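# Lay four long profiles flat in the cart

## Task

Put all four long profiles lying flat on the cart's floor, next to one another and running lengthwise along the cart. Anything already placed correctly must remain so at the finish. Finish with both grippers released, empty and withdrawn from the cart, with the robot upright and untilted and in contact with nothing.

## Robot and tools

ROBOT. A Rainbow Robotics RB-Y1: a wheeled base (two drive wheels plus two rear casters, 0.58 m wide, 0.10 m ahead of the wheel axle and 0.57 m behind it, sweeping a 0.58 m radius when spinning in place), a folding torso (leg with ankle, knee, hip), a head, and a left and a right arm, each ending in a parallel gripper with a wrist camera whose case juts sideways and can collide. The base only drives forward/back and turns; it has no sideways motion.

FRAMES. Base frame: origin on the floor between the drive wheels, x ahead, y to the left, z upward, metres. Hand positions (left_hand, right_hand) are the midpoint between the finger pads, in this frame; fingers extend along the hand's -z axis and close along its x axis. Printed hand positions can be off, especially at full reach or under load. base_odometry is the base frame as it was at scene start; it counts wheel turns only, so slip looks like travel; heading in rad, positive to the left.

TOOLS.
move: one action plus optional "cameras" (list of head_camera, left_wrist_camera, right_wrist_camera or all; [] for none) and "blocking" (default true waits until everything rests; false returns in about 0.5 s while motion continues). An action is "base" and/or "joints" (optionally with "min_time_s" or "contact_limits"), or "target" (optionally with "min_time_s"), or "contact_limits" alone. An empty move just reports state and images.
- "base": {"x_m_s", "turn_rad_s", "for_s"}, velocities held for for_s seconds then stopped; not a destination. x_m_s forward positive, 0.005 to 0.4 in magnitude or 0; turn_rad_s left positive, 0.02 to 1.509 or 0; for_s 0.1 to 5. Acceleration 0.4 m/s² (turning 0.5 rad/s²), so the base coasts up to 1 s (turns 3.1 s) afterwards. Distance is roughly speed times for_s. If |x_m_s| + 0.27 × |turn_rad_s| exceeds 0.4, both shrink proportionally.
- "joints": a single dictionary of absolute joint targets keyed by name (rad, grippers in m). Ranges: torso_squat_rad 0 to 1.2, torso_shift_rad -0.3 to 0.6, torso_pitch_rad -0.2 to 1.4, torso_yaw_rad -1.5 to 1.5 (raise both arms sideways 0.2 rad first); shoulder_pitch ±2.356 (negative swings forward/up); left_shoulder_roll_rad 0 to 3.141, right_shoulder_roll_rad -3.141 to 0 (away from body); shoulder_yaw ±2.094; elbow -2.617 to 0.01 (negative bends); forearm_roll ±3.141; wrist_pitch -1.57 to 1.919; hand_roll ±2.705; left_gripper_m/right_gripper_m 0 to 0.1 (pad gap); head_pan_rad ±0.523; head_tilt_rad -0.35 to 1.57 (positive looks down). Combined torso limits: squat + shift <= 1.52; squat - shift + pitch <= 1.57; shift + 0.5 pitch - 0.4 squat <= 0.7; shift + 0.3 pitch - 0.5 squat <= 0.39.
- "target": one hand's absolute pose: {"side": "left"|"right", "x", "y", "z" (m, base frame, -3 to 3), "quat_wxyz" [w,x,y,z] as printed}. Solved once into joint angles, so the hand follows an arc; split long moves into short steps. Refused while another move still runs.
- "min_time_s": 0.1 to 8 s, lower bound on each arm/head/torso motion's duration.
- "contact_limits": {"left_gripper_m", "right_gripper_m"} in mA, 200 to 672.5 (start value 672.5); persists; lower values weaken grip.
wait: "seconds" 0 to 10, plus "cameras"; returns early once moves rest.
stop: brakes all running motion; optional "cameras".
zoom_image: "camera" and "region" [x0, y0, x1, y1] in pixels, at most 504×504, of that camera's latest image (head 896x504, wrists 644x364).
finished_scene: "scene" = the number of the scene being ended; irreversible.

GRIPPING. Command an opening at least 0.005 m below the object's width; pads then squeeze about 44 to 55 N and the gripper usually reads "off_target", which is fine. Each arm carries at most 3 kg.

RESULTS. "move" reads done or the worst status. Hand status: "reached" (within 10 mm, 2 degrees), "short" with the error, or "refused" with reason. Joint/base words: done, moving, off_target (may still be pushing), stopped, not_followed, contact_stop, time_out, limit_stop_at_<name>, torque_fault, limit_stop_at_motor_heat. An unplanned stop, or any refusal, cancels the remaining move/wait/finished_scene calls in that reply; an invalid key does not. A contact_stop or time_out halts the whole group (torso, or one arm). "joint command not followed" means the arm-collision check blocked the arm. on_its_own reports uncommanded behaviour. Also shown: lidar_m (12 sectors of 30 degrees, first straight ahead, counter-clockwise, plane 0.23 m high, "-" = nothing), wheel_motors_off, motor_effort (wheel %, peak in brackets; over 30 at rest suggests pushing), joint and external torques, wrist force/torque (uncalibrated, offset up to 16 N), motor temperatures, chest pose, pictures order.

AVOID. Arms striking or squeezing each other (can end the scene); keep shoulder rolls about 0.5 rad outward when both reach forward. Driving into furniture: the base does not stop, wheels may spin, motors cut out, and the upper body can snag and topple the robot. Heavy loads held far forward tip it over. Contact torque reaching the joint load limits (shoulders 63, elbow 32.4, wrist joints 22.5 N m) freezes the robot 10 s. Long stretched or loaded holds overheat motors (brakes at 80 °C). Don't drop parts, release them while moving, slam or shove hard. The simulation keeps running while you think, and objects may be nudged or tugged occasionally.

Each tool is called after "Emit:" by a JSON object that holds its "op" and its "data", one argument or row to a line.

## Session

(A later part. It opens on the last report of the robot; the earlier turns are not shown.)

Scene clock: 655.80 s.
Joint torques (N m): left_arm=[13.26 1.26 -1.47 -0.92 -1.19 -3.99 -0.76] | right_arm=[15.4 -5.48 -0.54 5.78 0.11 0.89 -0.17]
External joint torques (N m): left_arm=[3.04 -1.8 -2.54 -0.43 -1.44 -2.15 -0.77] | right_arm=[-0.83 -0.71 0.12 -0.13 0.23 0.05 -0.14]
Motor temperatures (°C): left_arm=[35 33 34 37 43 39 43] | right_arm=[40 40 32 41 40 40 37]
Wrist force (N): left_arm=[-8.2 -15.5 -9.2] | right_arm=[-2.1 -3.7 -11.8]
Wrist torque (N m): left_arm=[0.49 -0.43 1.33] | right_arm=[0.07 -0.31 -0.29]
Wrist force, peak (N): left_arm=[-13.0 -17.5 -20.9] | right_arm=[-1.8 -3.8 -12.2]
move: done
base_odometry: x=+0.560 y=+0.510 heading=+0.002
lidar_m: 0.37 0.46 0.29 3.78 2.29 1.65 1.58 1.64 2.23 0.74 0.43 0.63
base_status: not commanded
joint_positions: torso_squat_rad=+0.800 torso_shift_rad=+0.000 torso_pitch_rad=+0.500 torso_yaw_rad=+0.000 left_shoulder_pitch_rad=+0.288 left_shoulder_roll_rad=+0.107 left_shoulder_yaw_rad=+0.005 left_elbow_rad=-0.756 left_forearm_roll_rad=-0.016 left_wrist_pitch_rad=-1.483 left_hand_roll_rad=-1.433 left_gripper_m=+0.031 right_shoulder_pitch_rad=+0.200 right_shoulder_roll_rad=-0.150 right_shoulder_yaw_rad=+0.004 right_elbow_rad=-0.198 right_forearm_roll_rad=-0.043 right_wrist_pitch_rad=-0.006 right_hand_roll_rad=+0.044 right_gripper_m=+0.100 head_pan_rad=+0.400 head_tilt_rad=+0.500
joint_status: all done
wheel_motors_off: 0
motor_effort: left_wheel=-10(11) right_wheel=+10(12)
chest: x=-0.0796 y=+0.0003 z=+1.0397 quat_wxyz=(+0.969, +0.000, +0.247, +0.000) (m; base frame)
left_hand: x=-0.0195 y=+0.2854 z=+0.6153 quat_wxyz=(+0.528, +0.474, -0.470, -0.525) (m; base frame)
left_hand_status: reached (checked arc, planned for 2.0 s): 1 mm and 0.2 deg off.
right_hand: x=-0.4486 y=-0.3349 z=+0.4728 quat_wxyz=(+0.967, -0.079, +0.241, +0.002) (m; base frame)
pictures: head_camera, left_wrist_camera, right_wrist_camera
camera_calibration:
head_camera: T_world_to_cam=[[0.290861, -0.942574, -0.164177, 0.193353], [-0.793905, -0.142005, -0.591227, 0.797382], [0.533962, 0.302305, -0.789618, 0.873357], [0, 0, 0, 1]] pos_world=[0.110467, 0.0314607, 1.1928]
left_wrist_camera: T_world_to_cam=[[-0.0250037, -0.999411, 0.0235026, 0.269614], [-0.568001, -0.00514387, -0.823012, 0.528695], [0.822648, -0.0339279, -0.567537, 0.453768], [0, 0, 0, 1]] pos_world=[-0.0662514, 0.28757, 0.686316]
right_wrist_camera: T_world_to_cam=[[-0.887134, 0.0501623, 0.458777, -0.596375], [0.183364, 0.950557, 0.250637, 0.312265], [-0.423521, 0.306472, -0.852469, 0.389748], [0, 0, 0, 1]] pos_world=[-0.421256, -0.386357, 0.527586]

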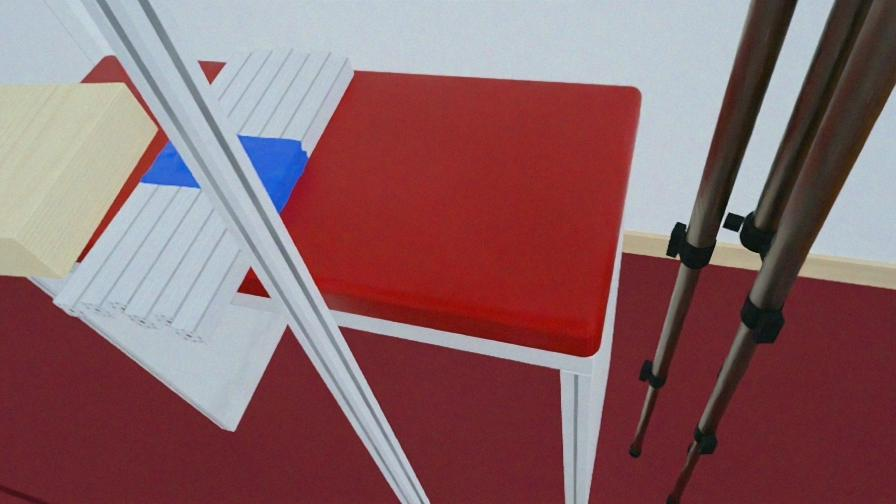

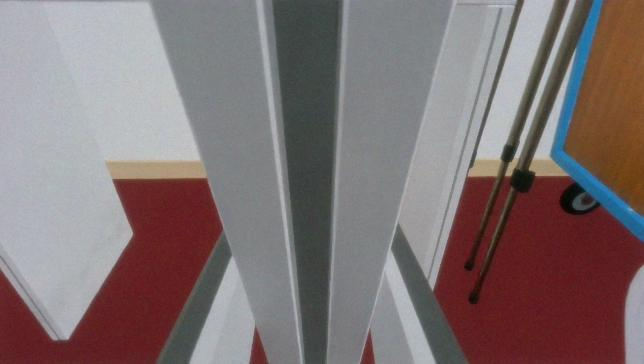

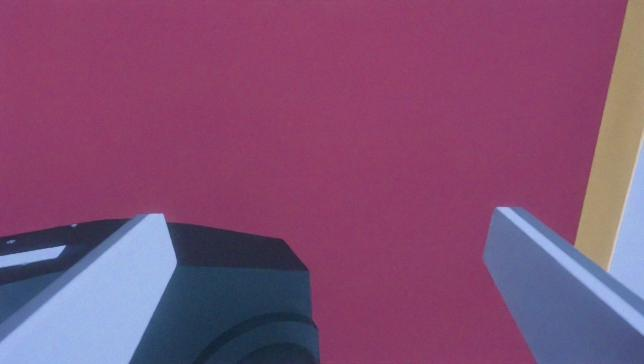

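Emit:
{"op": "move", "data": {
  "target": {"side":"left","x":0.08,"y":0.29,"z":0.625,"quat_wxyz":[0.528,0.474,-0.470,-0.525]},
  "min_time_s": 1.5,
  "cameras": ["head_camera"]
}}

Emit:
{"op": "move", "data": {
  "base": {"x_m_s":-0.2,"for_s":2.5},
  "cameras": []
}}

Emit:
{"op": "move", "data": {
  "base": {"turn_rad_s":-0.7,"for_s":2.248},
  "joints": {"torso_squat_rad":0.35,"torso_pitch_rad":0.2},
  "cameras": ["head_camera"]
}}

Emit:
{"op": "move", "data": {
  "base": {"x_m_s":0.35,"for_s":3.53},
  "cameras": []
}}

Emit:
{"op": "move", "data": {
  "base": {"turn_rad_s":0.7,"for_s":2.244},
  "cameras": ["head_camera"]
}}

Scene clock: 667.17 s.
Joint torques (N m): left_arm=[7.27 4.37 2.59 -6.82 -0.18 -4.18 -0.26] | right_arm=[15.26 -4.87 -0.21 5.98 0.16 0.87 -0.01]
External joint torques (N m): left_arm=[-0.09 1.45 1.11 -3.09 -0.47 -2.35 -0.27] | right_arm=[-0.97 -0.1 0.45 0.06 0.29 0.03 0.02]
Motor temperatures (°C): left_arm=[35 33 34 37 43 40 43] | right_arm=[40 40 32 41 40 40 37]
Wrist force (N): left_arm=[-2.4 -15.6 -5.0] | right_arm=[-2.1 -3.5 -11.7]
Wrist torque (N m): left_arm=[-0.06 -0.39 0.95] | right_arm=[0.05 -0.33 -0.30]
Wrist force, peak (N): left_arm=[-8.3 -15.5 -9.4] | right_arm=[-2.0 -3.8 -12.1]
move: done
base_odometry: x=+0.560 y=+0.510 heading=+0.002
lidar_m: 0.38 0.46 0.32 3.79 2.27 1.67 1.58 1.65 2.24 0.73 0.43 0.62
base_status: not commanded
joint_positions: torso_squat_rad=+0.800 torso_shift_rad=+0.000 torso_pitch_rad=+0.500 torso_yaw_rad=+0.000 left_shoulder_pitch_rad=+0.304 left_shoulder_roll_rad=+0.116 left_shoulder_yaw_rad=+0.007 left_elbow_rad=-1.172 left_forearm_roll_rad=-0.016 left_wrist_pitch_rad=-1.082 left_hand_roll_rad=-1.417 left_gripper_m=+0.031 right_shoulder_pitch_rad=+0.200 right_shoulder_roll_rad=-0.150 right_shoulder_yaw_rad=+0.004 right_elbow_rad=-0.198 right_forearm_roll_rad=-0.043 right_wrist_pitch_rad=-0.006 right_hand_roll_rad=+0.044 right_gripper_m=+0.100 head_pan_rad=+0.400 head_tilt_rad=+0.500
joint_status: all done
wheel_motors_off: 0
motor_effort: left_wheel=-9(10) right_wheel=+11(11)
chest: x=-0.0796 y=+0.0003 z=+1.0397 quat_wxyz=(+0.969, +0.000, +0.247, +0.000) (m; base frame)
left_hand: x=+0.0796 y=+0.2898 z=+0.6247 quat_wxyz=(+0.528, +0.474, -0.470, -0.525) (m; base frame)
left_hand_status: reached (checked arc, planned for 1.5 s): 0 mm and 0.1 deg off.
right_hand: x=-0.4486 y=-0.3349 z=+0.4728 quat_wxyz=(+0.967, -0.079, +0.241, +0.002) (m; base frame)
pictures: head_camera
camera_calibration:
head_camera: T_world_to_cam=[[0.29086, -0.942574, -0.164177, 0.193353], [-0.793905, -0.142004, -0.591227, 0.797381], [0.533962, 0.302305, -0.789618, 0.873357], [0, 0, 0, 1]] pos_world=[0.110467, 0.0314606, 1.1928]

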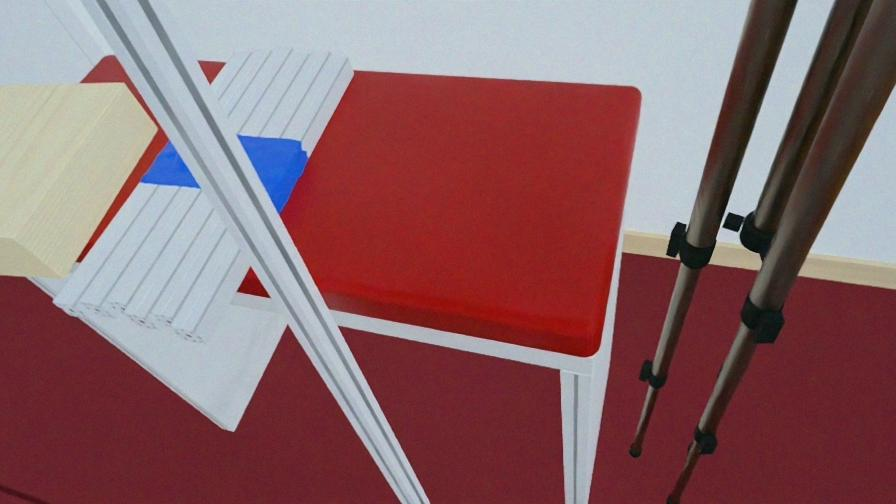

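Scene clock: 670.90 s.
Joint torques (N m): left_arm=[6.07 4.26 1.67 -6.88 -0.21 -4.45 -0.32] | right_arm=[14.87 -5.27 -0.36 6.03 0.1 0.84 -0.3]
External joint torques (N m): left_arm=[-1.3 1.33 0.19 -3.15 -0.49 -2.61 -0.33] | right_arm=[-1.36 -0.51 0.29 0.11 0.22 0 -0.27]
Motor temperatures (°C): left_arm=[35 33 34 37 43 40 43] | right_arm=[40 40 32 41 40 40 37]
Wrist force (N): left_arm=[-2.1 -16.0 -4.6] | right_arm=[-1.9 -3.7 -11.8]
Wrist torque (N m): left_arm=[-0.01 -0.36 0.94] | right_arm=[0.08 -0.28 -0.29]
Wrist force, peak (N): left_arm=[-2.5 -16.9 -4.3] | right_arm=[-2.3 -3.7 -12.3]
move: done
base_odometry: x=+0.060 y=+0.509 heading=+0.001
lidar_m: 0.87 0.87 0.32 4.36 1.58 1.15 1.08 1.12 1.52 4.14 0.98 0.79
base_status: done (sent for 2.5 of 2.5 s)
joint_positions: torso_squat_rad=+0.800 torso_shift_rad=+0.000 torso_pitch_rad=+0.500 torso_yaw_rad=+0.000 left_shoulder_pitch_rad=+0.304 left_shoulder_roll_rad=+0.116 left_shoulder_yaw_rad=+0.007 left_elbow_rad=-1.172 left_forearm_roll_rad=-0.016 left_wrist_pitch_rad=-1.082 left_hand_roll_rad=-1.417 left_gripper_m=+0.031 right_shoulder_pitch_rad=+0.200 right_shoulder_roll_rad=-0.150 right_shoulder_yaw_rad=+0.004 right_elbow_rad=-0.198 right_forearm_roll_rad=-0.043 right_wrist_pitch_rad=-0.006 right_hand_roll_rad=+0.044 right_gripper_m=+0.100 head_pan_rad=+0.400 head_tilt_rad=+0.500
joint_status: not commanded
wheel_motors_off: 0
motor_effort: left_wheel=-16(33) right_wheel=+15(45)
chest: x=-0.0796 y=+0.0003 z=+1.0397 quat_wxyz=(+0.969, +0.000, +0.247, +0.000) (m; base frame)
left_hand: x=+0.0795 y=+0.2899 z=+0.6246 quat_wxyz=(+0.528, +0.474, -0.470, -0.525) (m; base frame)
right_hand: x=-0.4487 y=-0.3348 z=+0.4729 quat_wxyz=(+0.967, -0.079, +0.242, +0.002) (m; base frame)
pictures: none
No camera images: "cameras" was empty.

Scene clock: 674.83 s.
Joint torques (N m): left_arm=[-0.39 3.89 1.29 -9.51 -0.29 -4.54 -0.29] | right_arm=[7.84 -5.65 -0.26 2.88 -0.08 0.44 -0.13]
External joint torques (N m): left_arm=[-1.39 1.08 -0.11 -3.56 -0.59 -2.77 -0.3] | right_arm=[-0.8 -0.67 0.29 -0.27 -0.02 0.14 -0.12]
Motor temperatures (°C): left_arm=[35 33 34 37 43 40 43] | right_arm=[39 40 32 41 40 40 37]
Wrist force (N): left_arm=[-2.5 -14.7 0.0] | right_arm=[-3.7 -3.9 -12.5]
Wrist torque (N m): left_arm=[-0.10 -0.41 1.01] | right_arm=[0.03 -0.37 -0.34]
Wrist force, peak (N): left_arm=[-2.6 -16.9 -3.9] | right_arm=[-3.9 -3.8 -12.8]
move: done
base_odometry: x=+0.060 y=+0.509 heading=-1.562
lidar_m: 4.24 0.99 0.79 0.89 0.89 2.15 4.20 1.53 1.13 1.08 1.12 1.55
base_status: done (sent for 2.23 of 2.23 s)
joint_positions: torso_squat_rad=+0.350 torso_shift_rad=+0.000 torso_pitch_rad=+0.200 torso_yaw_rad=+0.000 left_shoulder_pitch_rad=+0.304 left_shoulder_roll_rad=+0.116 left_shoulder_yaw_rad=+0.007 left_elbow_rad=-1.172 left_forearm_roll_rad=-0.016 left_wrist_pitch_rad=-1.082 left_hand_roll_rad=-1.417 left_gripper_m=+0.031 right_shoulder_pitch_rad=+0.200 right_shoulder_roll_rad=-0.150 right_shoulder_yaw_rad=+0.004 right_elbow_rad=-0.198 right_forearm_roll_rad=-0.043 right_wrist_pitch_rad=-0.006 right_hand_roll_rad=+0.044 right_gripper_m=+0.100 head_pan_rad=+0.400 head_tilt_rad=+0.500
joint_status: all done
wheel_motors_off: 0
motor_effort: left_wheel=+14(51) right_wheel=+9(51)
chest: x=-0.1665 y=+0.0004 z=+1.2413 quat_wxyz=(+0.995, +0.000, +0.100, +0.000) (m; base frame)
left_hand: x=+0.1081 y=+0.2900 z=+0.8917 quat_wxyz=(+0.452, +0.547, -0.544, -0.448) (m; base frame)
right_hand: x=-0.3515 y=-0.3348 z=+0.5907 quat_wxyz=(+0.992, -0.078, +0.094, -0.009) (m; base frame)
pictures: head_camera
camera_calibration:
head_camera: T_world_to_cam=[[0.326419, -0.942566, -0.0708549, 0.14186], [-0.583842, -0.142102, -0.799334, 1.14093], [0.743356, 0.302286, -0.596695, 0.874246], [0, 0, 0, 1]] pos_world=[-0.030059, 0.0315682, 1.44369]

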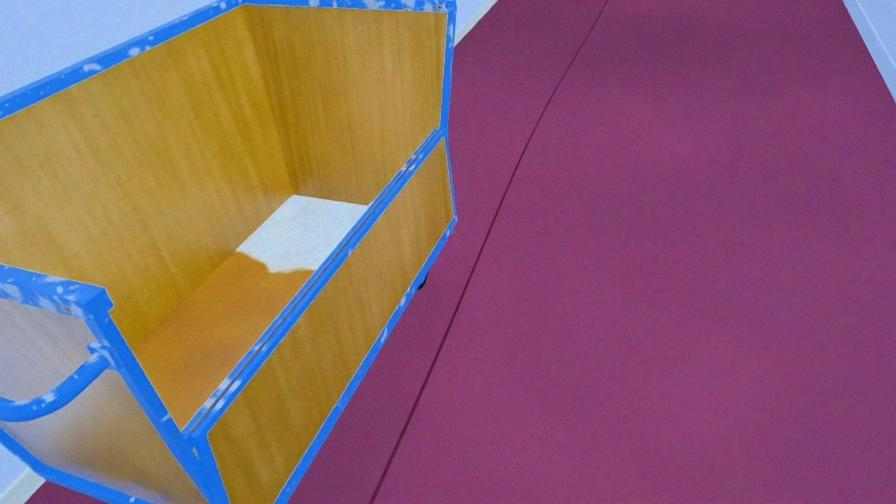

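Scene clock: 679.77 s.
Joint torques (N m): left_arm=[-0.53 3.6 2.13 -9.54 -0.13 -4.44 -0.2] | right_arm=[8.27 -5.52 -0.53 2.89 0.2 0.24 -0.16]
External joint torques (N m): left_arm=[-1.54 0.79 0.73 -3.6 -0.43 -2.67 -0.21] | right_arm=[-0.38 -0.54 0.03 -0.26 0.25 -0.06 -0.15]
Motor temperatures (°C): left_arm=[35 33 34 37 43 40 43] | right_arm=[39 40 32 41 40 40 37]
Wrist force (N): left_arm=[-2.9 -13.9 -0.2] | right_arm=[-3.9 -3.6 -12.3]
Wrist torque (N m): left_arm=[-0.09 -0.41 0.99] | right_arm=[-0.01 -0.39 -0.33]
Wrist force, peak (N): left_arm=[-2.3 -16.2 -0.1] | right_arm=[-3.9 -3.7 -12.8]
move: done
base_odometry: x=+0.070 y=-0.727 heading=-1.563
lidar_m: 4.21 2.10 0.71 0.69 0.72 0.99 4.23 1.55 1.12 1.08 1.12 1.54
base_status: done (sent for 3.53 of 3.53 s)
joint_positions: torso_squat_rad=+0.350 torso_shift_rad=+0.000 torso_pitch_rad=+0.200 torso_yaw_rad=+0.000 left_shoulder_pitch_rad=+0.304 left_shoulder_roll_rad=+0.116 left_shoulder_yaw_rad=+0.007 left_elbow_rad=-1.172 left_forearm_roll_rad=-0.016 left_wrist_pitch_rad=-1.082 left_hand_roll_rad=-1.417 left_gripper_m=+0.031 right_shoulder_pitch_rad=+0.200 right_shoulder_roll_rad=-0.150 right_shoulder_yaw_rad=+0.004 right_elbow_rad=-0.198 right_forearm_roll_rad=-0.043 right_wrist_pitch_rad=-0.006 right_hand_roll_rad=+0.044 right_gripper_m=+0.100 head_pan_rad=+0.400 head_tilt_rad=+0.500
joint_status: not commanded
wheel_motors_off: 0
motor_effort: left_wheel=-10(48) right_wheel=+11(51)
chest: x=-0.1664 y=+0.0004 z=+1.2413 quat_wxyz=(+0.995, +0.000, +0.100, +0.000) (m; base frame)
left_hand: x=+0.1081 y=+0.2900 z=+0.8916 quat_wxyz=(+0.452, +0.547, -0.544, -0.448) (m; base frame)
right_hand: x=-0.3514 y=-0.3348 z=+0.5907 quat_wxyz=(+0.992, -0.078, +0.094, -0.009) (m; base frame)
pictures: none
No camera images: "cameras" was empty.

Scene clock: 683.77 s.
Joint torques (N m): left_arm=[-1.14 3.95 2.2 -9.63 0.15 -4.48 -0.44] | right_arm=[8.12 -5.54 -0.29 3.2 0.04 0.37 -0.24]
External joint torques (N m): left_arm=[-2.14 1.13 0.81 -3.69 -0.15 -2.71 -0.45] | right_arm=[-0.53 -0.57 0.27 0.05 0.1 0.08 -0.23]
Motor temperatures (°C): left_arm=[35 33 34 38 43 40 43] | right_arm=[39 40 32 40 40 40 37]
Wrist force (N): left_arm=[-2.3 -14.5 -0.1] | right_arm=[-3.8 -3.8 -12.5]
Wrist torque (N m): left_arm=[-0.10 -0.36 0.97] | right_arm=[0.02 -0.38 -0.34]
Wrist force, peak (N): left_arm=[-1.8 -15.7 0.1] | right_arm=[-4.3 -4.0 -12.7]
move: done
base_odometry: x=+0.070 y=-0.727 heading=+0.000
lidar_m: 0.67 0.71 0.97 4.34 1.57 1.14 1.07 1.12 1.52 4.12 2.11 0.70
base_status: done (sent for 2.23 of 2.23 s)
joint_positions: torso_squat_rad=+0.350 torso_shift_rad=+0.000 torso_pitch_rad=+0.200 torso_yaw_rad=+0.000 left_shoulder_pitch_rad=+0.304 left_shoulder_roll_rad=+0.116 left_shoulder_yaw_rad=+0.007 left_elbow_rad=-1.172 left_forearm_roll_rad=-0.016 left_wrist_pitch_rad=-1.082 left_hand_roll_rad=-1.417 left_gripper_m=+0.031 right_shoulder_pitch_rad=+0.200 right_shoulder_roll_rad=-0.150 right_shoulder_yaw_rad=+0.004 right_elbow_rad=-0.198 right_forearm_roll_rad=-0.043 right_wrist_pitch_rad=-0.006 right_hand_roll_rad=+0.044 right_gripper_m=+0.100 head_pan_rad=+0.400 head_tilt_rad=+0.500
joint_status: not commanded
wheel_motors_off: 0
motor_effort: left_wheel=+7(49) right_wheel=+17(45)
chest: x=-0.1664 y=+0.0004 z=+1.2413 quat_wxyz=(+0.995, +0.000, +0.100, +0.000) (m; base frame)
left_hand: x=+0.1081 y=+0.2900 z=+0.8916 quat_wxyz=(+0.452, +0.547, -0.544, -0.448) (m; base frame)
right_hand: x=-0.3515 y=-0.3348 z=+0.5908 quat_wxyz=(+0.992, -0.078, +0.094, -0.009) (m; base frame)
pictures: head_camera
camera_calibration:
head_camera: T_world_to_cam=[[0.32642, -0.942565, -0.0708544, 0.141853], [-0.583914, -0.142132, -0.799277, 1.14091], [0.7433, 0.302273, -0.596772, 0.874261], [0, 0, 0, 1]] pos_world=[-0.0299495, 0.0316001, 1.44369]

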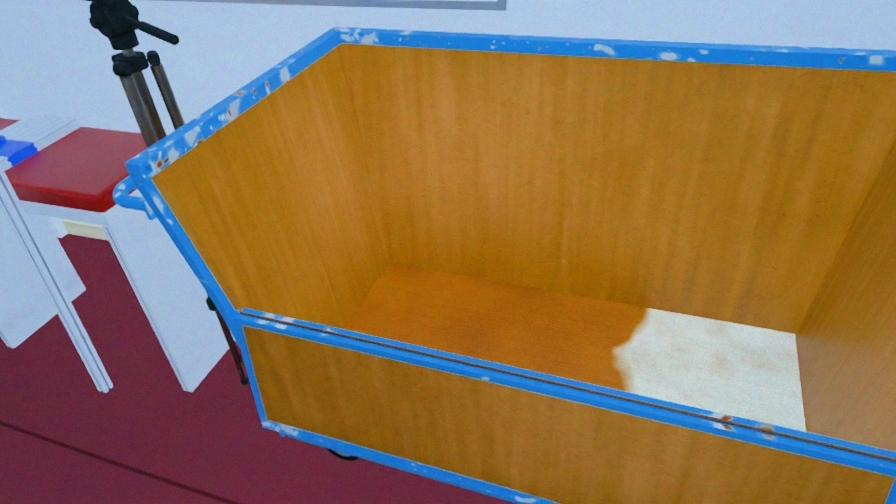

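Emit:
{"op": "move", "data": {
  "joints": {"left_hand_roll_rad":0.154},
  "min_time_s": 3,
  "cameras": []
}}

Emit:
{"op": "move", "data": {
  "base": {"x_m_s":-0.2,"for_s":1.77},
  "cameras": ["head_camera"]
}}

Emit:
{"op": "move", "data": {
  "target": {"side":"left","x":0.37,"y":0.24,"z":0.87,"quat_wxyz":[0.9863,-0.165,0,0.0125]},
  "min_time_s": 3,
  "cameras": ["head_camera"]
}}

Emit:
{"op": "move", "data": {
  "joints": {"torso_pitch_rad":0.9,"left_shoulder_pitch_rad":-1.85,"right_shoulder_pitch_rad":0.6},
  "min_time_s": 3,
  "cameras": []
}}

Emit:
{"op": "move", "data": {
  "target": {"side":"left","x":0.31,"y":0.21,"z":0.85,"quat_wxyz":[0.9863,-0.165,0,0.0115]},
  "min_time_s": 3,
  "cameras": ["head_camera"]
}}

Scene clock: 691.67 s.
Joint torques (N m): left_arm=[-1.03 4.34 2.52 -9.69 0.07 -4.15 0.26] | right_arm=[7.69 -5.79 -0.17 3.2 0.2 0.2 -0.2]
External joint torques (N m): left_arm=[-2.04 1.47 1.09 -3.73 -0.19 -2.37 0.32] | right_arm=[-0.96 -0.82 0.38 0.05 0.26 -0.09 -0.19]
Motor temperatures (°C): left_arm=[35 33 34 38 43 40 43] | right_arm=[39 40 32 40 40 40 37]
Wrist force (N): left_arm=[-15.8 0.1 -0.1] | right_arm=[-3.9 -3.9 -12.3]
Wrist torque (N m): left_arm=[-0.26 -0.25 0.25] | right_arm=[0.04 -0.41 -0.34]
Wrist force, peak (N): left_arm=[-16.2 -0.9 0.3] | right_arm=[-3.9 -3.9 -12.9]
move: done
base_odometry: x=+0.070 y=-0.727 heading=+0.000
lidar_m: 0.67 0.70 0.98 4.35 1.57 1.14 1.08 1.11 1.52 4.12 2.12 0.69
base_status: not commanded
joint_positions: torso_squat_rad=+0.350 torso_shift_rad=+0.000 torso_pitch_rad=+0.200 torso_yaw_rad=+0.000 left_shoulder_pitch_rad=+0.304 left_shoulder_roll_rad=+0.116 left_shoulder_yaw_rad=+0.007 left_elbow_rad=-1.172 left_forearm_roll_rad=-0.017 left_wrist_pitch_rad=-1.082 left_hand_roll_rad=+0.154 left_gripper_m=+0.030 right_shoulder_pitch_rad=+0.200 right_shoulder_roll_rad=-0.150 right_shoulder_yaw_rad=+0.004 right_elbow_rad=-0.198 right_forearm_roll_rad=-0.043 right_wrist_pitch_rad=-0.006 right_hand_roll_rad=+0.044 right_gripper_m=+0.100 head_pan_rad=+0.400 head_tilt_rad=+0.500
joint_status: all done
wheel_motors_off: 0
motor_effort: left_wheel=+7(8) right_wheel=+17(21)
chest: x=-0.1664 y=+0.0004 z=+1.2413 quat_wxyz=(+0.995, +0.000, +0.100, +0.000) (m; base frame)
left_hand: x=+0.1081 y=+0.2900 z=+0.8916 quat_wxyz=(+0.637, +0.002, -0.771, +0.003) (m; base frame)
right_hand: x=-0.3515 y=-0.3348 z=+0.5908 quat_wxyz=(+0.992, -0.078, +0.094, -0.009) (m; base frame)
pictures: none
No camera images: "cameras" was empty.

Scene clock: 694.77 s.
Joint torques (N m): left_arm=[-1.89 4.32 2.27 -9.41 0.15 -4.37 0.36] | right_arm=[7.44 -5.54 -0.1 2.73 0.32 0.26 -0.33]
External joint torques (N m): left_arm=[-2.9 1.46 0.84 -3.46 -0.11 -2.59 0.41] | right_arm=[-1.21 -0.57 0.46 -0.42 0.38 -0.04 -0.32]
Motor temperatures (°C): left_arm=[35 33 34 38 43 40 43] | right_arm=[39 40 32 40 40 40 37]
Wrist force (N): left_arm=[-15.8 -0.3 0.2] | right_arm=[-3.9 -3.8 -12.2]
Wrist torque (N m): left_arm=[-0.28 -0.22 0.21] | right_arm=[0.01 -0.40 -0.34]
Wrist force, peak (N): left_arm=[-16.9 -0.1 0.1] | right_arm=[-4.3 -4.0 -12.9]
move: done
base_odometry: x=-0.283 y=-0.727 heading=+0.001
lidar_m: 1.02 1.08 1.78 2.90 1.07 0.77 0.73 0.75 1.03 2.80 2.58 1.05
base_status: done (sent for 1.77 of 1.77 s)
joint_positions: torso_squat_rad=+0.350 torso_shift_rad=+0.000 torso_pitch_rad=+0.200 torso_yaw_rad=+0.000 left_shoulder_pitch_rad=+0.304 left_shoulder_roll_rad=+0.116 left_shoulder_yaw_rad=+0.007 left_elbow_rad=-1.172 left_forearm_roll_rad=-0.017 left_wrist_pitch_rad=-1.082 left_hand_roll_rad=+0.154 left_gripper_m=+0.030 right_shoulder_pitch_rad=+0.200 right_shoulder_roll_rad=-0.150 right_shoulder_yaw_rad=+0.004 right_elbow_rad=-0.198 right_forearm_roll_rad=-0.043 right_wrist_pitch_rad=-0.006 right_hand_roll_rad=+0.044 right_gripper_m=+0.100 head_pan_rad=+0.400 head_tilt_rad=+0.500
joint_status: not commanded
wheel_motors_off: 0
motor_effort: left_wheel=+19(39) right_wheel=-18(48)
chest: x=-0.1664 y=+0.0004 z=+1.2413 quat_wxyz=(+0.995, +0.000, +0.100, +0.000) (m; base frame)
left_hand: x=+0.1080 y=+0.2900 z=+0.8916 quat_wxyz=(+0.637, +0.002, -0.771, +0.003) (m; base frame)
right_hand: x=-0.3516 y=-0.3348 z=+0.5908 quat_wxyz=(+0.992, -0.078, +0.094, -0.009) (m; base frame)
pictures: head_camera
camera_calibration:
head_camera: T_world_to_cam=[[0.326431, -0.942564, -0.0708182, 0.141826], [-0.583819, -0.142132, -0.799346, 1.14097], [0.743369, 0.302276, -0.596683, 0.874211], [0, 0, 0, 1]] pos_world=[-0.0300357, 0.0315961, 1.4437]

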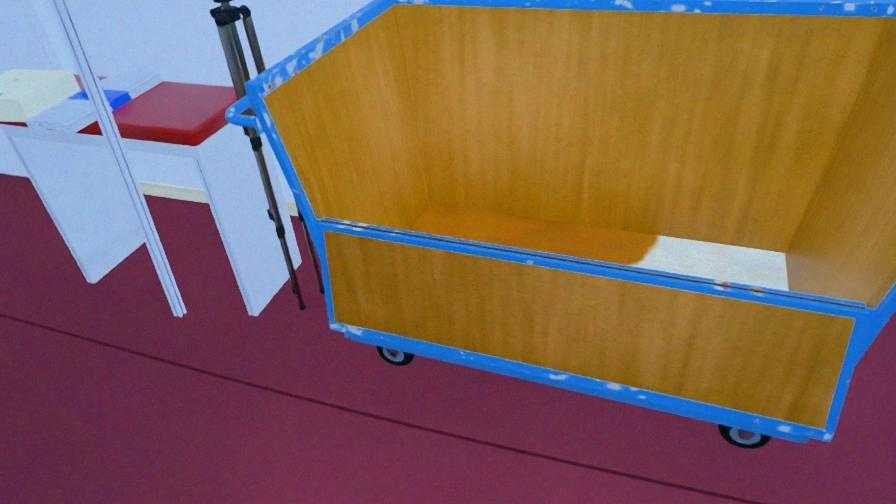

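Scene clock: 698.10 s.
Joint torques (N m): left_arm=[-25.86 10.36 1.45 -8.14 1.23 -0.66 -0.19] | right_arm=[7.31 -5.5 0.02 2.9 0.33 0.24 -0.11]
External joint torques (N m): left_arm=[-4.95 1.14 -0.34 -1.91 0.74 -0.32 -0.18] | right_arm=[-1.34 -0.52 0.58 -0.25 0.39 -0.05 -0.1]
Motor temperatures (°C): left_arm=[35 33 34 38 43 40 43] | right_arm=[38 40 32 40 40 40 37]
Wrist force (N): left_arm=[-3.3 4.0 -16.5] | right_arm=[-4.0 -3.7 -12.4]
Wrist torque (N m): left_arm=[-0.42 -0.20 0.23] | right_arm=[0.03 -0.41 -0.34]
Wrist force, peak (N): left_arm=[-9.6 2.6 -15.6] | right_arm=[-4.0 -3.9 -12.8]
move: short
base_odometry: x=-0.283 y=-0.727 heading=+0.001
lidar_m: 1.03 1.08 1.78 2.91 1.05 0.78 0.72 0.75 1.03 2.80 2.58 1.06
base_status: not commanded
joint_positions: torso_squat_rad=+0.350 torso_shift_rad=+0.000 torso_pitch_rad=+0.200 torso_yaw_rad=+0.000 left_shoulder_pitch_rad=-1.158 left_shoulder_roll_rad=+0.438 left_shoulder_yaw_rad=-0.247 left_elbow_rad=-0.267 left_forearm_roll_rad=+0.951 left_wrist_pitch_rad=+1.082 left_hand_roll_rad=-0.149 left_gripper_m=+0.030 right_shoulder_pitch_rad=+0.200 right_shoulder_roll_rad=-0.150 right_shoulder_yaw_rad=+0.004 right_elbow_rad=-0.198 right_forearm_roll_rad=-0.043 right_wrist_pitch_rad=-0.006 right_hand_roll_rad=+0.044 right_gripper_m=+0.100 head_pan_rad=+0.400 head_tilt_rad=+0.500
joint_status: all done
wheel_motors_off: 0
motor_effort: left_wheel=+20(20) right_wheel=-17(21)
chest: x=-0.1664 y=+0.0004 z=+1.2413 quat_wxyz=(+0.995, +0.000, +0.100, +0.000) (m; base frame)
left_hand: x=+0.3685 y=+0.2399 z=+0.8695 quat_wxyz=(+0.986, -0.136, -0.091, +0.028) (m; base frame)
left_hand_status: short (checked arc, as near as the solve gets, planned for 3.0 s): 2 mm and 11.1 deg off. The place is met; only the turn is off.
right_hand: x=-0.3516 y=-0.3348 z=+0.5908 quat_wxyz=(+0.992, -0.078, +0.094, -0.009) (m; base frame)
pictures: head_camera
camera_calibration:
head_camera: T_world_to_cam=[[0.326432, -0.942564, -0.0708153, 0.141826], [-0.583812, -0.142132, -0.799351, 1.14098], [0.743375, 0.302276, -0.596677, 0.874211], [0, 0, 0, 1]] pos_world=[-0.0300462, 0.0315961, 1.44371]

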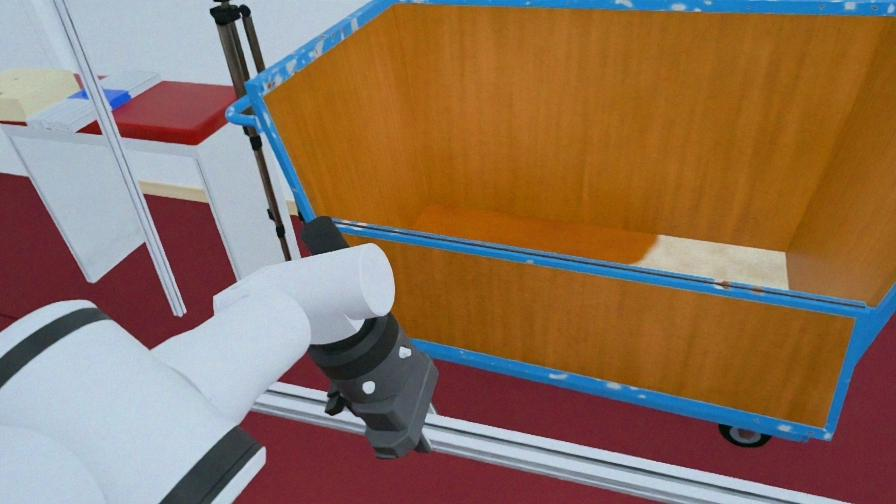

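Scene clock: 701.53 s.
Joint torques (N m): left_arm=[-27.12 6.18 1.72 -8.87 1.63 -0.08 0.11] | right_arm=[26.11 -5.8 -0.43 10.86 -0.11 2.15 -0.07]
External joint torques (N m): left_arm=[-5.83 0.15 0.09 -2.23 0.97 0.14 0.12] | right_arm=[-1.36 0 0.49 0.83 0.14 0.36 -0.02]
Motor temperatures (°C): left_arm=[36 33 34 38 43 40 43] | right_arm=[39 40 32 41 40 41 37]
Wrist force (N): left_arm=[-3.2 6.5 -16.5] | right_arm=[0.9 -3.4 -8.2]
Wrist torque (N m): left_arm=[-0.33 -0.26 0.24] | right_arm=[-0.02 -0.17 -0.26]
Wrist force, peak (N): left_arm=[-3.7 5.2 -17.9] | right_arm=[56.8 -4.9 38.8]
move: done
base_odometry: x=-0.283 y=-0.727 heading=+0.001
lidar_m: 1.03 1.07 1.77 2.91 1.06 0.77 0.73 0.76 1.03 2.78 2.58 1.07
base_status: not commanded
joint_positions: torso_squat_rad=+0.350 torso_shift_rad=+0.000 torso_pitch_rad=+0.901 torso_yaw_rad=+0.000 left_shoulder_pitch_rad=-1.848 left_shoulder_roll_rad=+0.438 left_shoulder_yaw_rad=-0.247 left_elbow_rad=-0.266 left_forearm_roll_rad=+0.951 left_wrist_pitch_rad=+1.082 left_hand_roll_rad=-0.149 left_gripper_m=+0.030 right_shoulder_pitch_rad=+0.600 right_shoulder_roll_rad=-0.150 right_shoulder_yaw_rad=+0.004 right_elbow_rad=-0.198 right_forearm_roll_rad=-0.043 right_wrist_pitch_rad=-0.006 right_hand_roll_rad=+0.044 right_gripper_m=+0.100 head_pan_rad=+0.400 head_tilt_rad=+0.500
joint_status: all done
wheel_motors_off: 0
motor_effort: left_wheel=+10(20) right_wheel=-12(45)
chest: x=+0.0147 y=+0.0003 z=+1.1303 quat_wxyz=(+0.900, +0.000, +0.435, +0.000) (m; base frame)
left_hand: x=+0.5626 y=+0.0846 z=+0.7125 quat_wxyz=(+0.976, -0.203, -0.051, -0.060) (m; base frame)
right_hand: x=-0.6662 y=-0.3076 z=+1.0235 quat_wxyz=(+0.799, -0.102, +0.593, -0.029) (m; base frame)
pictures: none
No camera images: "cameras" was empty.

Scene clock: 704.87 s.
Joint torques (N m): left_arm=[-10 12.8 8.68 -3.23 0.47 -1.39 -0.01] | right_arm=[26.51 -5.54 -0.62 10.8 0.12 1.99 0]
External joint torques (N m): left_arm=[-2.67 1.09 1.45 -1.04 0.22 -0.73 0] | right_arm=[-0.96 0.26 0.3 0.79 0.37 0.21 0.05]
Motor temperatures (°C): left_arm=[36 34 34 38 43 40 43] | right_arm=[39 40 32 41 40 41 37]
Wrist force (N): left_arm=[-0.7 4.7 -16.5] | right_arm=[0.8 -3.5 -8.1]
Wrist torque (N m): left_arm=[-0.29 -0.20 0.24] | right_arm=[-0.03 -0.18 -0.26]
Wrist force, peak (N): left_arm=[-5.4 5.8 -18.2] | right_arm=[1.0 -3.4 -8.4]
move: done
base_odometry: x=-0.283 y=-0.727 heading=+0.001
lidar_m: 1.02 1.07 1.78 2.92 1.05 0.76 0.72 0.75 1.03 2.78 2.57 1.06
base_status: not commanded
joint_positions: torso_squat_rad=+0.350 torso_shift_rad=+0.000 torso_pitch_rad=+0.901 torso_yaw_rad=+0.000 left_shoulder_pitch_rad=-1.151 left_shoulder_roll_rad=+1.796 left_shoulder_yaw_rad=-0.767 left_elbow_rad=-2.338 left_forearm_roll_rad=+1.427 left_wrist_pitch_rad=+0.822 left_hand_roll_rad=+1.038 left_gripper_m=+0.030 right_shoulder_pitch_rad=+0.600 right_shoulder_roll_rad=-0.150 right_shoulder_yaw_rad=+0.004 right_elbow_rad=-0.198 right_forearm_roll_rad=-0.043 right_wrist_pitch_rad=-0.006 right_hand_roll_rad=+0.044 right_gripper_m=+0.100 head_pan_rad=+0.400 head_tilt_rad=+0.500
joint_status: all done
wheel_motors_off: 0
motor_effort: left_wheel=+11(11) right_wheel=-13(14)
chest: x=+0.0146 y=+0.0003 z=+1.1303 quat_wxyz=(+0.900, +0.000, +0.435, +0.000) (m; base frame)
left_hand: x=+0.3097 y=+0.2102 z=+0.8497 quat_wxyz=(+0.986, -0.165, +0.001, +0.012) (m; base frame)
left_hand_status: reached (checked arc, planned for 3.0 s): 0 mm and 0.1 deg off.
right_hand: x=-0.6663 y=-0.3076 z=+1.0235 quat_wxyz=(+0.799, -0.102, +0.593, -0.029) (m; base frame)
pictures: head_camera
camera_calibration:
head_camera: T_world_to_cam=[[0.203742, -0.942616, -0.264509, 0.295517], [-0.961613, -0.141949, -0.234841, 0.525421], [0.183818, 0.302203, -0.935353, 1.06434], [0, 0, 0, 1]] pos_world=[0.249398, 0.031495, 1.19709]

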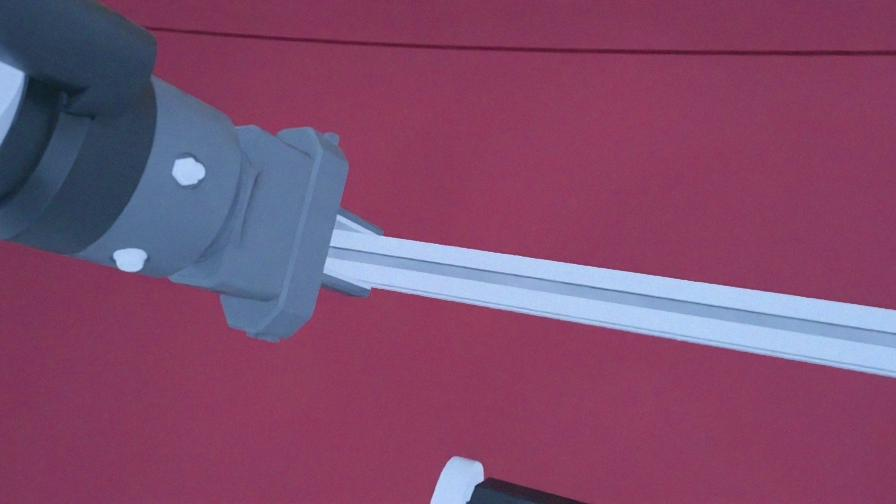

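Emit:
{"op": "move", "data": {
  "base": {"x_m_s":0.2,"for_s":2.2},
  "joints": {"head_pan_rad":-0.3,"head_tilt_rad":0.1},
  "cameras": ["head_camera"]
}}

Emit:
{"op": "move", "data": {
  "joints": {"head_pan_rad":0.0},
  "cameras": ["head_camera"]
}}

Scene clock: 712.17 s.
Joint torques (N m): left_arm=[-10.31 12.61 8.28 -3.46 0.46 -0.93 0.04] | right_arm=[26.31 -5.93 -0.62 10.74 0.1 2.11 0.01]
External joint torques (N m): left_arm=[-2.98 0.89 1.06 -1.26 0.2 -0.37 0.05] | right_arm=[-1.16 -0.13 0.3 0.73 0.34 0.33 0.06]
Motor temperatures (°C): left_arm=[36 34 34 38 43 39 43] | right_arm=[40 40 32 41 40 41 37]
Wrist force (N): left_arm=[-1.3 5.0 -16.9] | right_arm=[0.8 -3.7 -8.2]
Wrist torque (N m): left_arm=[-0.22 -0.29 0.24] | right_arm=[0.00 -0.17 -0.26]
Wrist force, peak (N): left_arm=[-0.9 5.4 -17.5] | right_arm=[1.4 -3.3 -8.6]
move: done
base_odometry: x=+0.157 y=-0.727 heading=+0.002
lidar_m: 0.58 0.60 0.86 4.65 1.69 1.24 1.16 1.21 1.66 4.47 1.99 0.61
base_status: done (sent for 2.2 of 2.2 s)
joint_positions: torso_squat_rad=+0.350 torso_shift_rad=+0.000 torso_pitch_rad=+0.900 torso_yaw_rad=+0.000 left_shoulder_pitch_rad=-1.151 left_shoulder_roll_rad=+1.796 left_shoulder_yaw_rad=-0.767 left_elbow_rad=-2.338 left_forearm_roll_rad=+1.427 left_wrist_pitch_rad=+0.822 left_hand_roll_rad=+1.038 left_gripper_m=+0.030 right_shoulder_pitch_rad=+0.600 right_shoulder_roll_rad=-0.150 right_shoulder_yaw_rad=+0.004 right_elbow_rad=-0.198 right_forearm_roll_rad=-0.043 right_wrist_pitch_rad=-0.006 right_hand_roll_rad=+0.044 right_gripper_m=+0.100 head_pan_rad=-0.300 head_tilt_rad=+0.100
joint_status: all done
wheel_motors_off: 0
motor_effort: left_wheel=+6(38) right_wheel=-8(47)
chest: x=+0.0146 y=+0.0003 z=+1.1303 quat_wxyz=(+0.900, +0.000, +0.435, +0.000) (m; base frame)
left_hand: x=+0.3097 y=+0.2102 z=+0.8498 quat_wxyz=(+0.986, -0.165, +0.001, +0.012) (m; base frame)
right_hand: x=-0.6663 y=-0.3076 z=+1.0235 quat_wxyz=(+0.799, -0.102, +0.593, -0.029) (m; base frame)
pictures: head_camera
camera_calibration:
head_camera: T_world_to_cam=[[-0.235948, -0.938074, 0.253665, -0.26426], [-0.806856, 0.0436357, -0.589135, 0.935014], [0.541583, -0.343676, -0.767186, 0.790437], [0, 0, 0, 1]] pos_world=[0.263983, -0.0170411, 1.22429]

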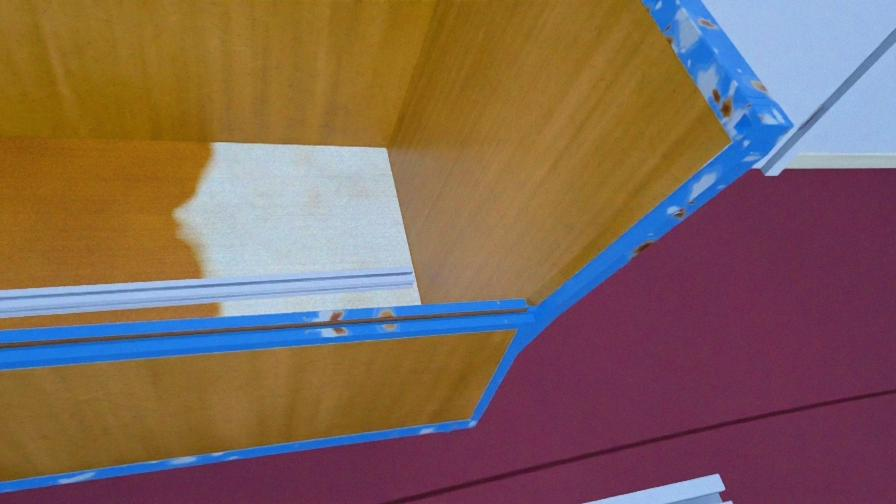

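Scene clock: 713.00 s.
Joint torques (N m): left_arm=[-9.71 12.64 8.98 -3.43 0.55 -1.31 -0.12] | right_arm=[26.13 -5.91 -0.56 10.97 -0.01 2.06 -0.06]
External joint torques (N m): left_arm=[-2.37 0.93 1.76 -1.24 0.3 -0.74 -0.11] | right_arm=[-1.34 -0.11 0.36 0.96 0.24 0.28 -0.01]
Motor temperatures (°C): left_arm=[36 34 34 38 43 39 43] | right_arm=[40 40 32 41 40 41 37]
Wrist force (N): left_arm=[-1.2 5.3 -16.9] | right_arm=[1.1 -3.5 -8.4]
Wrist torque (N m): left_arm=[-0.16 -0.28 0.26] | right_arm=[-0.02 -0.14 -0.26]
Wrist force, peak (N): left_arm=[-1.2 5.2 -17.3] | right_arm=[1.0 -3.8 -8.3]
move: done
base_odometry: x=+0.157 y=-0.727 heading=+0.002
lidar_m: 0.58 0.61 0.86 4.64 1.68 1.23 1.15 1.20 1.66 4.47 2.00 0.62
base_status: not commanded
joint_positions: torso_squat_rad=+0.350 torso_shift_rad=+0.000 torso_pitch_rad=+0.900 torso_yaw_rad=+0.000 left_shoulder_pitch_rad=-1.151 left_shoulder_roll_rad=+1.796 left_shoulder_yaw_rad=-0.767 left_elbow_rad=-2.338 left_forearm_roll_rad=+1.427 left_wrist_pitch_rad=+0.822 left_hand_roll_rad=+1.038 left_gripper_m=+0.030 right_shoulder_pitch_rad=+0.600 right_shoulder_roll_rad=-0.150 right_shoulder_yaw_rad=+0.004 right_elbow_rad=-0.198 right_forearm_roll_rad=-0.043 right_wrist_pitch_rad=-0.006 right_hand_roll_rad=+0.044 right_gripper_m=+0.100 head_pan_rad=+0.000 head_tilt_rad=+0.100
joint_status: all done
wheel_motors_off: 0
motor_effort: left_wheel=+6(7) right_wheel=-7(10)
chest: x=+0.0146 y=+0.0003 z=+1.1303 quat_wxyz=(+0.900, +0.000, +0.435, +0.000) (m; base frame)
left_hand: x=+0.3097 y=+0.2102 z=+0.8498 quat_wxyz=(+0.986, -0.165, +0.001, +0.012) (m; base frame)
right_hand: x=-0.6663 y=-0.3076 z=+1.0235 quat_wxyz=(+0.799, -0.102, +0.593, -0.029) (m; base frame)
pictures: head_camera
camera_calibration:
head_camera: T_world_to_cam=[[-0.0541627, -0.998233, 0.0244326, -0.0142268], [-0.813901, 0.0299595, -0.58023, 0.925306], [0.578473, -0.0513126, -0.814086, 0.841502], [0, 0, 0, 1]] pos_world=[0.265551, 0.00125626, 1.22229]

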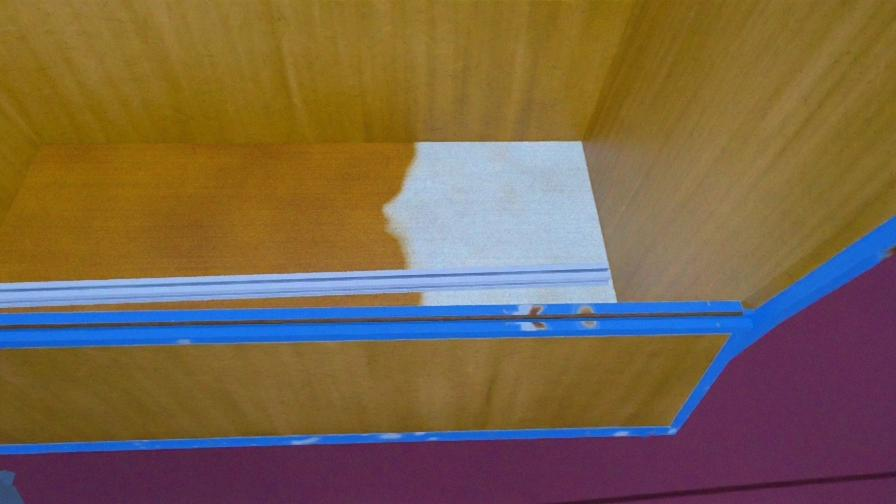

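Emit:
{"op": "move", "data": {
  "base": {"x_m_s":0.2,"for_s":1.2},
  "joints": {"head_tilt_rad":0.25},
  "cameras": []
}}

Emit:
{"op": "move", "data": {
  "base": {"x_m_s":0.1,"for_s":1.58},
  "cameras": ["head_camera"]
}}

Emit:
{"op": "move", "data": {
  "joints": {"torso_squat_rad":0.55,"torso_pitch_rad":1.0,"torso_shift_rad":0.1,"head_pan_rad":0,"head_tilt_rad":0.6},
  "cameras": ["head_camera"]
}}

Emit:
{"op": "move", "data": {
  "target": {"side":"left","x":0.31,"y":0.208,"z":0.52,"quat_wxyz":[0.9863,-0.165,0,0.0105]},
  "min_time_s": 3,
  "cameras": ["head_camera"]
}}

Scene clock: 723.07 s.
Joint torques (N m): left_arm=[-9.67 11.86 8.97 -3.39 0.4 -1.14 0.12] | right_arm=[25.98 -5.88 -0.76 10.96 0.1 2.1 -0.07]
External joint torques (N m): left_arm=[-2.33 0.14 1.75 -1.19 0.15 -0.57 0.13] | right_arm=[-1.49 -0.07 0.16 0.95 0.35 0.32 -0.02]
Motor temperatures (°C): left_arm=[36 34 34 38 43 39 43] | right_arm=[41 40 32 41 40 41 37]
Wrist force (N): left_arm=[-1.1 5.3 -16.5] | right_arm=[1.2 -3.5 -8.1]
Wrist torque (N m): left_arm=[-0.41 -0.23 0.24] | right_arm=[-0.03 -0.13 -0.27]
Wrist force, peak (N): left_arm=[-1.5 5.2 -17.4] | right_arm=[1.0 -3.5 -8.6]
move: done
base_odometry: x=+0.397 y=-0.726 heading=+0.002
lidar_m: 0.34 0.36 0.50 4.53 2.02 1.48 1.40 1.46 1.98 4.63 0.50 0.36
base_status: done (sent for 1.2 of 1.2 s)
joint_positions: torso_squat_rad=+0.350 torso_shift_rad=+0.000 torso_pitch_rad=+0.900 torso_yaw_rad=+0.000 left_shoulder_pitch_rad=-1.151 left_shoulder_roll_rad=+1.796 left_shoulder_yaw_rad=-0.767 left_elbow_rad=-2.338 left_forearm_roll_rad=+1.427 left_wrist_pitch_rad=+0.822 left_hand_roll_rad=+1.038 left_gripper_m=+0.030 right_shoulder_pitch_rad=+0.600 right_shoulder_roll_rad=-0.150 right_shoulder_yaw_rad=+0.004 right_elbow_rad=-0.198 right_forearm_roll_rad=-0.043 right_wrist_pitch_rad=-0.006 right_hand_roll_rad=+0.044 right_gripper_m=+0.100 head_pan_rad=+0.000 head_tilt_rad=+0.250
joint_status: all done
wheel_motors_off: 0
motor_effort: left_wheel=+5(34) right_wheel=-7(22)
chest: x=+0.0146 y=+0.0003 z=+1.1303 quat_wxyz=(+0.900, +0.000, +0.435, +0.000) (m; base frame)
left_hand: x=+0.3097 y=+0.2102 z=+0.8498 quat_wxyz=(+0.986, -0.165, +0.001, +0.012) (m; base frame)
right_hand: x=-0.6663 y=-0.3076 z=+1.0235 quat_wxyz=(+0.799, -0.102, +0.593, -0.029) (m; base frame)
pictures: none
No camera images: "cameras" was empty.

Scene clock: 725.20 s.
Joint torques (N m): left_arm=[-9.88 12.26 8.84 -3.6 0.47 -1.16 0.06] | right_arm=[26.26 -5.75 0.04 10.9 0.07 2.13 -0.23]
External joint torques (N m): left_arm=[-2.55 0.54 1.61 -1.4 0.21 -0.59 0.06] | right_arm=[-1.21 0.05 0.96 0.89 0.32 0.35 -0.18]
Motor temperatures (°C): left_arm=[36 34 34 37 43 39 43] | right_arm=[41 40 32 41 40 41 37]
Wrist force (N): left_arm=[-1.7 4.9 -16.7] | right_arm=[1.1 -3.4 -8.5]
Wrist torque (N m): left_arm=[-0.04 -0.31 0.22] | right_arm=[-0.05 -0.16 -0.26]
Wrist force, peak (N): left_arm=[-2.0 5.0 -17.2] | right_arm=[0.9 -3.3 -8.8]
move: done
base_odometry: x=+0.553 y=-0.726 heading=+0.003
lidar_m: 0.19 0.19 0.28 0.86 2.24 1.64 1.56 1.62 2.20 4.01 0.27 0.20
base_status: done (sent for 1.57 of 1.57 s)
joint_positions: torso_squat_rad=+0.350 torso_shift_rad=+0.000 torso_pitch_rad=+0.900 torso_yaw_rad=+0.000 left_shoulder_pitch_rad=-1.151 left_shoulder_roll_rad=+1.796 left_shoulder_yaw_rad=-0.767 left_elbow_rad=-2.338 left_forearm_roll_rad=+1.427 left_wrist_pitch_rad=+0.822 left_hand_roll_rad=+1.038 left_gripper_m=+0.030 right_shoulder_pitch_rad=+0.600 right_shoulder_roll_rad=-0.150 right_shoulder_yaw_rad=+0.004 right_elbow_rad=-0.198 right_forearm_roll_rad=-0.043 right_wrist_pitch_rad=-0.006 right_hand_roll_rad=+0.044 right_gripper_m=+0.100 head_pan_rad=+0.000 head_tilt_rad=+0.250
joint_status: not commanded
wheel_motors_off: 0
motor_effort: left_wheel=+4(35) right_wheel=-9(23)
chest: x=+0.0146 y=+0.0003 z=+1.1303 quat_wxyz=(+0.900, +0.000, +0.435, +0.000) (m; base frame)
left_hand: x=+0.3098 y=+0.2102 z=+0.8498 quat_wxyz=(+0.986, -0.165, +0.001, +0.012) (m; base frame)
right_hand: x=-0.6663 y=-0.3076 z=+1.0235 quat_wxyz=(+0.799, -0.102, +0.593, -0.029) (m; base frame)
pictures: head_camera
camera_calibration:
head_camera: T_world_to_cam=[[-0.0499947, -0.998226, 0.0323336, -0.0247703], [-0.891454, 0.0300026, -0.452118, 0.781151], [0.450345, -0.0514274, -0.891372, 0.960827], [0, 0, 0, 1]] pos_world=[0.262417, 0.00125, 1.21043]

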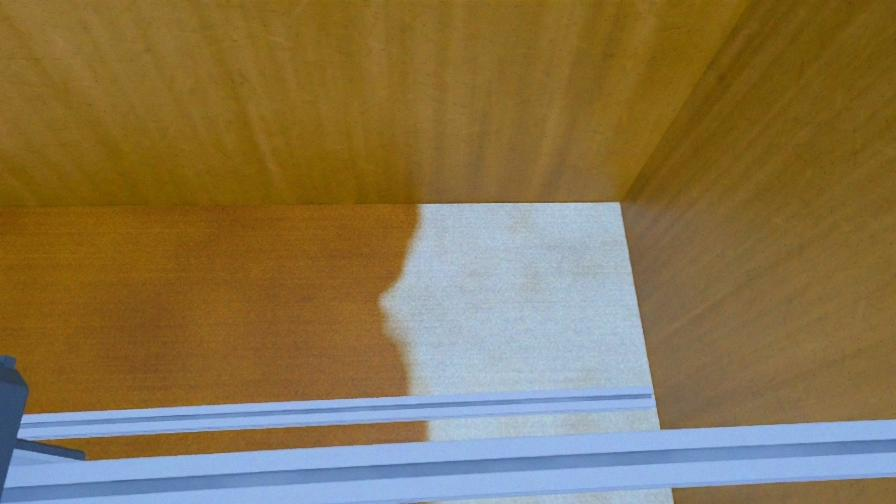

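Scene clock: 726.73 s.
Joint torques (N m): left_arm=[-8.44 11.81 8.13 -4.55 0.74 -0.97 0.1] | right_arm=[26.59 -5.26 -0.44 10.72 0 2.23 -0.02]
External joint torques (N m): left_arm=[-1.78 0.1 1.48 -1.67 0.38 -0.51 0.1] | right_arm=[-1.24 0.25 0.46 0.58 0.25 0.39 0.04]
Motor temperatures (°C): left_arm=[36 34 34 37 43 39 43] | right_arm=[41 40 32 42 40 41 37]
Wrist force (N): left_arm=[0.3 4.7 -16.8] | right_arm=[1.4 -3.3 -7.5]
Wrist torque (N m): left_arm=[-0.16 -0.28 0.24] | right_arm=[-0.02 -0.10 -0.24]
Wrist force, peak (N): left_arm=[0.3 4.9 -18.0] | right_arm=[1.2 -3.5 -8.5]
move: done
base_odometry: x=+0.553 y=-0.726 heading=+0.003
lidar_m: 0.19 0.20 0.28 0.85 2.25 1.65 1.56 1.62 2.22 4.01 0.27 0.19
base_status: not commanded
joint_positions: torso_squat_rad=+0.550 torso_shift_rad=+0.100 torso_pitch_rad=+1.001 torso_yaw_rad=+0.000 left_shoulder_pitch_rad=-1.151 left_shoulder_roll_rad=+1.796 left_shoulder_yaw_rad=-0.767 left_elbow_rad=-2.338 left_forearm_roll_rad=+1.427 left_wrist_pitch_rad=+0.822 left_hand_roll_rad=+1.038 left_gripper_m=+0.031 right_shoulder_pitch_rad=+0.600 right_shoulder_roll_rad=-0.150 right_shoulder_yaw_rad=+0.004 right_elbow_rad=-0.198 right_forearm_roll_rad=-0.043 right_wrist_pitch_rad=-0.006 right_hand_roll_rad=+0.044 right_gripper_m=+0.100 head_pan_rad=+0.000 head_tilt_rad=+0.600
joint_status: all done
wheel_motors_off: 0
motor_effort: left_wheel=+5(9) right_wheel=-8(12)
chest: x=+0.0922 y=+0.0003 z=+1.0413 quat_wxyz=(+0.877, +0.000, +0.480, +0.000) (m; base frame)
left_hand: x=+0.3579 y=+0.2102 z=+0.7328 quat_wxyz=(+0.985, -0.165, +0.050, +0.020) (m; base frame)
right_hand: x=-0.5960 y=-0.3076 z=+1.0031 quat_wxyz=(+0.768, -0.103, +0.632, -0.024) (m; base frame)
pictures: head_camera
camera_calibration:
head_camera: T_world_to_cam=[[-0.0311377, -0.998209, 0.0510854, -0.043314], [-0.999357, 0.0301821, -0.0193707, 0.350952], [0.0177941, -0.0516557, -0.998506, 1.06553], [0, 0, 0, 1]] pos_world=[0.330418, 0.00121163, 1.07295]

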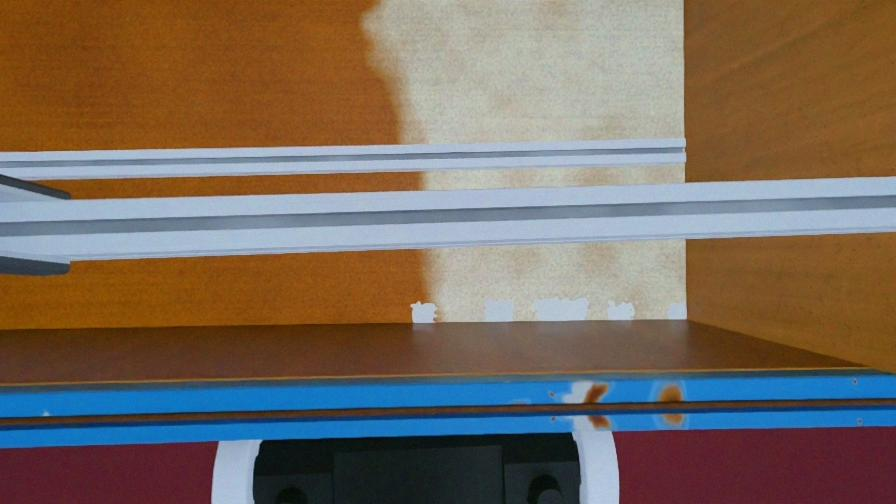

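Scene clock: 730.07 s.
Joint torques (N m): left_arm=[-4.89 8.35 4.07 -6.68 0.17 -1.42 0.08] | right_arm=[26.66 -5.75 -0.84 10.96 -0.09 2.02 -0.01]
External joint torques (N m): left_arm=[-0.88 -1.37 -0.02 -1.68 -0.01 -0.86 0.09] | right_arm=[-1.17 -0.23 0.07 0.81 0.17 0.19 0.04]
Motor temperatures (°C): left_arm=[36 34 34 37 43 39 43] | right_arm=[41 40 32 42 40 41 37]
Wrist force (N): left_arm=[-1.2 5.5 -17.0] | right_arm=[1.3 -3.2 -7.6]
Wrist torque (N m): left_arm=[-0.31 -0.22 0.24] | right_arm=[-0.04 -0.11 -0.26]
Wrist force, peak (N): left_arm=[-1.5 5.4 -17.4] | right_arm=[1.4 -3.2 -7.9]
move: done
base_odometry: x=+0.553 y=-0.726 heading=+0.003
lidar_m: 0.19 0.20 0.29 0.84 2.25 1.64 1.56 1.62 2.21 4.02 0.27 0.20
base_status: not commanded
joint_positions: torso_squat_rad=+0.550 torso_shift_rad=+0.100 torso_pitch_rad=+1.001 torso_yaw_rad=+0.000 left_shoulder_pitch_rad=-0.954 left_shoulder_roll_rad=+1.229 left_shoulder_yaw_rad=-1.019 left_elbow_rad=-1.784 left_forearm_roll_rad=+0.786 left_wrist_pitch_rad=+0.551 left_hand_roll_rad=+1.027 left_gripper_m=+0.031 right_shoulder_pitch_rad=+0.600 right_shoulder_roll_rad=-0.150 right_shoulder_yaw_rad=+0.004 right_elbow_rad=-0.198 right_forearm_roll_rad=-0.043 right_wrist_pitch_rad=-0.006 right_hand_roll_rad=+0.044 right_gripper_m=+0.100 head_pan_rad=+0.000 head_tilt_rad=+0.600
joint_status: all done
wheel_motors_off: 0
motor_effort: left_wheel=+4(6) right_wheel=-8(12)
chest: x=+0.0922 y=+0.0003 z=+1.0413 quat_wxyz=(+0.877, +0.000, +0.480, +0.000) (m; base frame)
left_hand: x=+0.3099 y=+0.2084 z=+0.5199 quat_wxyz=(+0.986, -0.164, +0.000, +0.011) (m; base frame)
left_hand_status: reached (checked arc, planned for 3.0 s): 0 mm and 0.1 deg off.
right_hand: x=-0.5960 y=-0.3076 z=+1.0031 quat_wxyz=(+0.768, -0.103, +0.632, -0.024) (m; base frame)
pictures: head_camera
camera_calibration:
head_camera: T_world_to_cam=[[-0.0311381, -0.998209, 0.0510852, -0.043314], [-0.999356, 0.030182, -0.0193814, 0.350957], [0.0178048, -0.0516559, -0.998506, 1.06553], [0, 0, 0, 1]] pos_world=[0.330411, 0.0012117, 1.07295]

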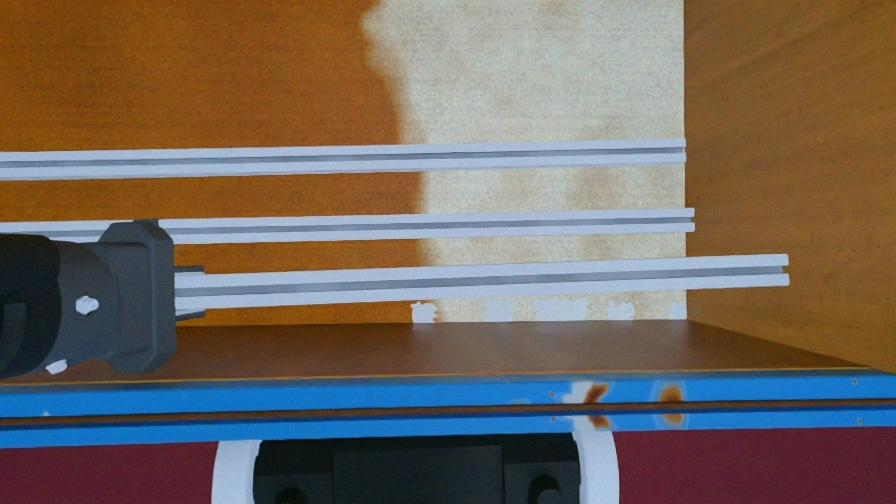

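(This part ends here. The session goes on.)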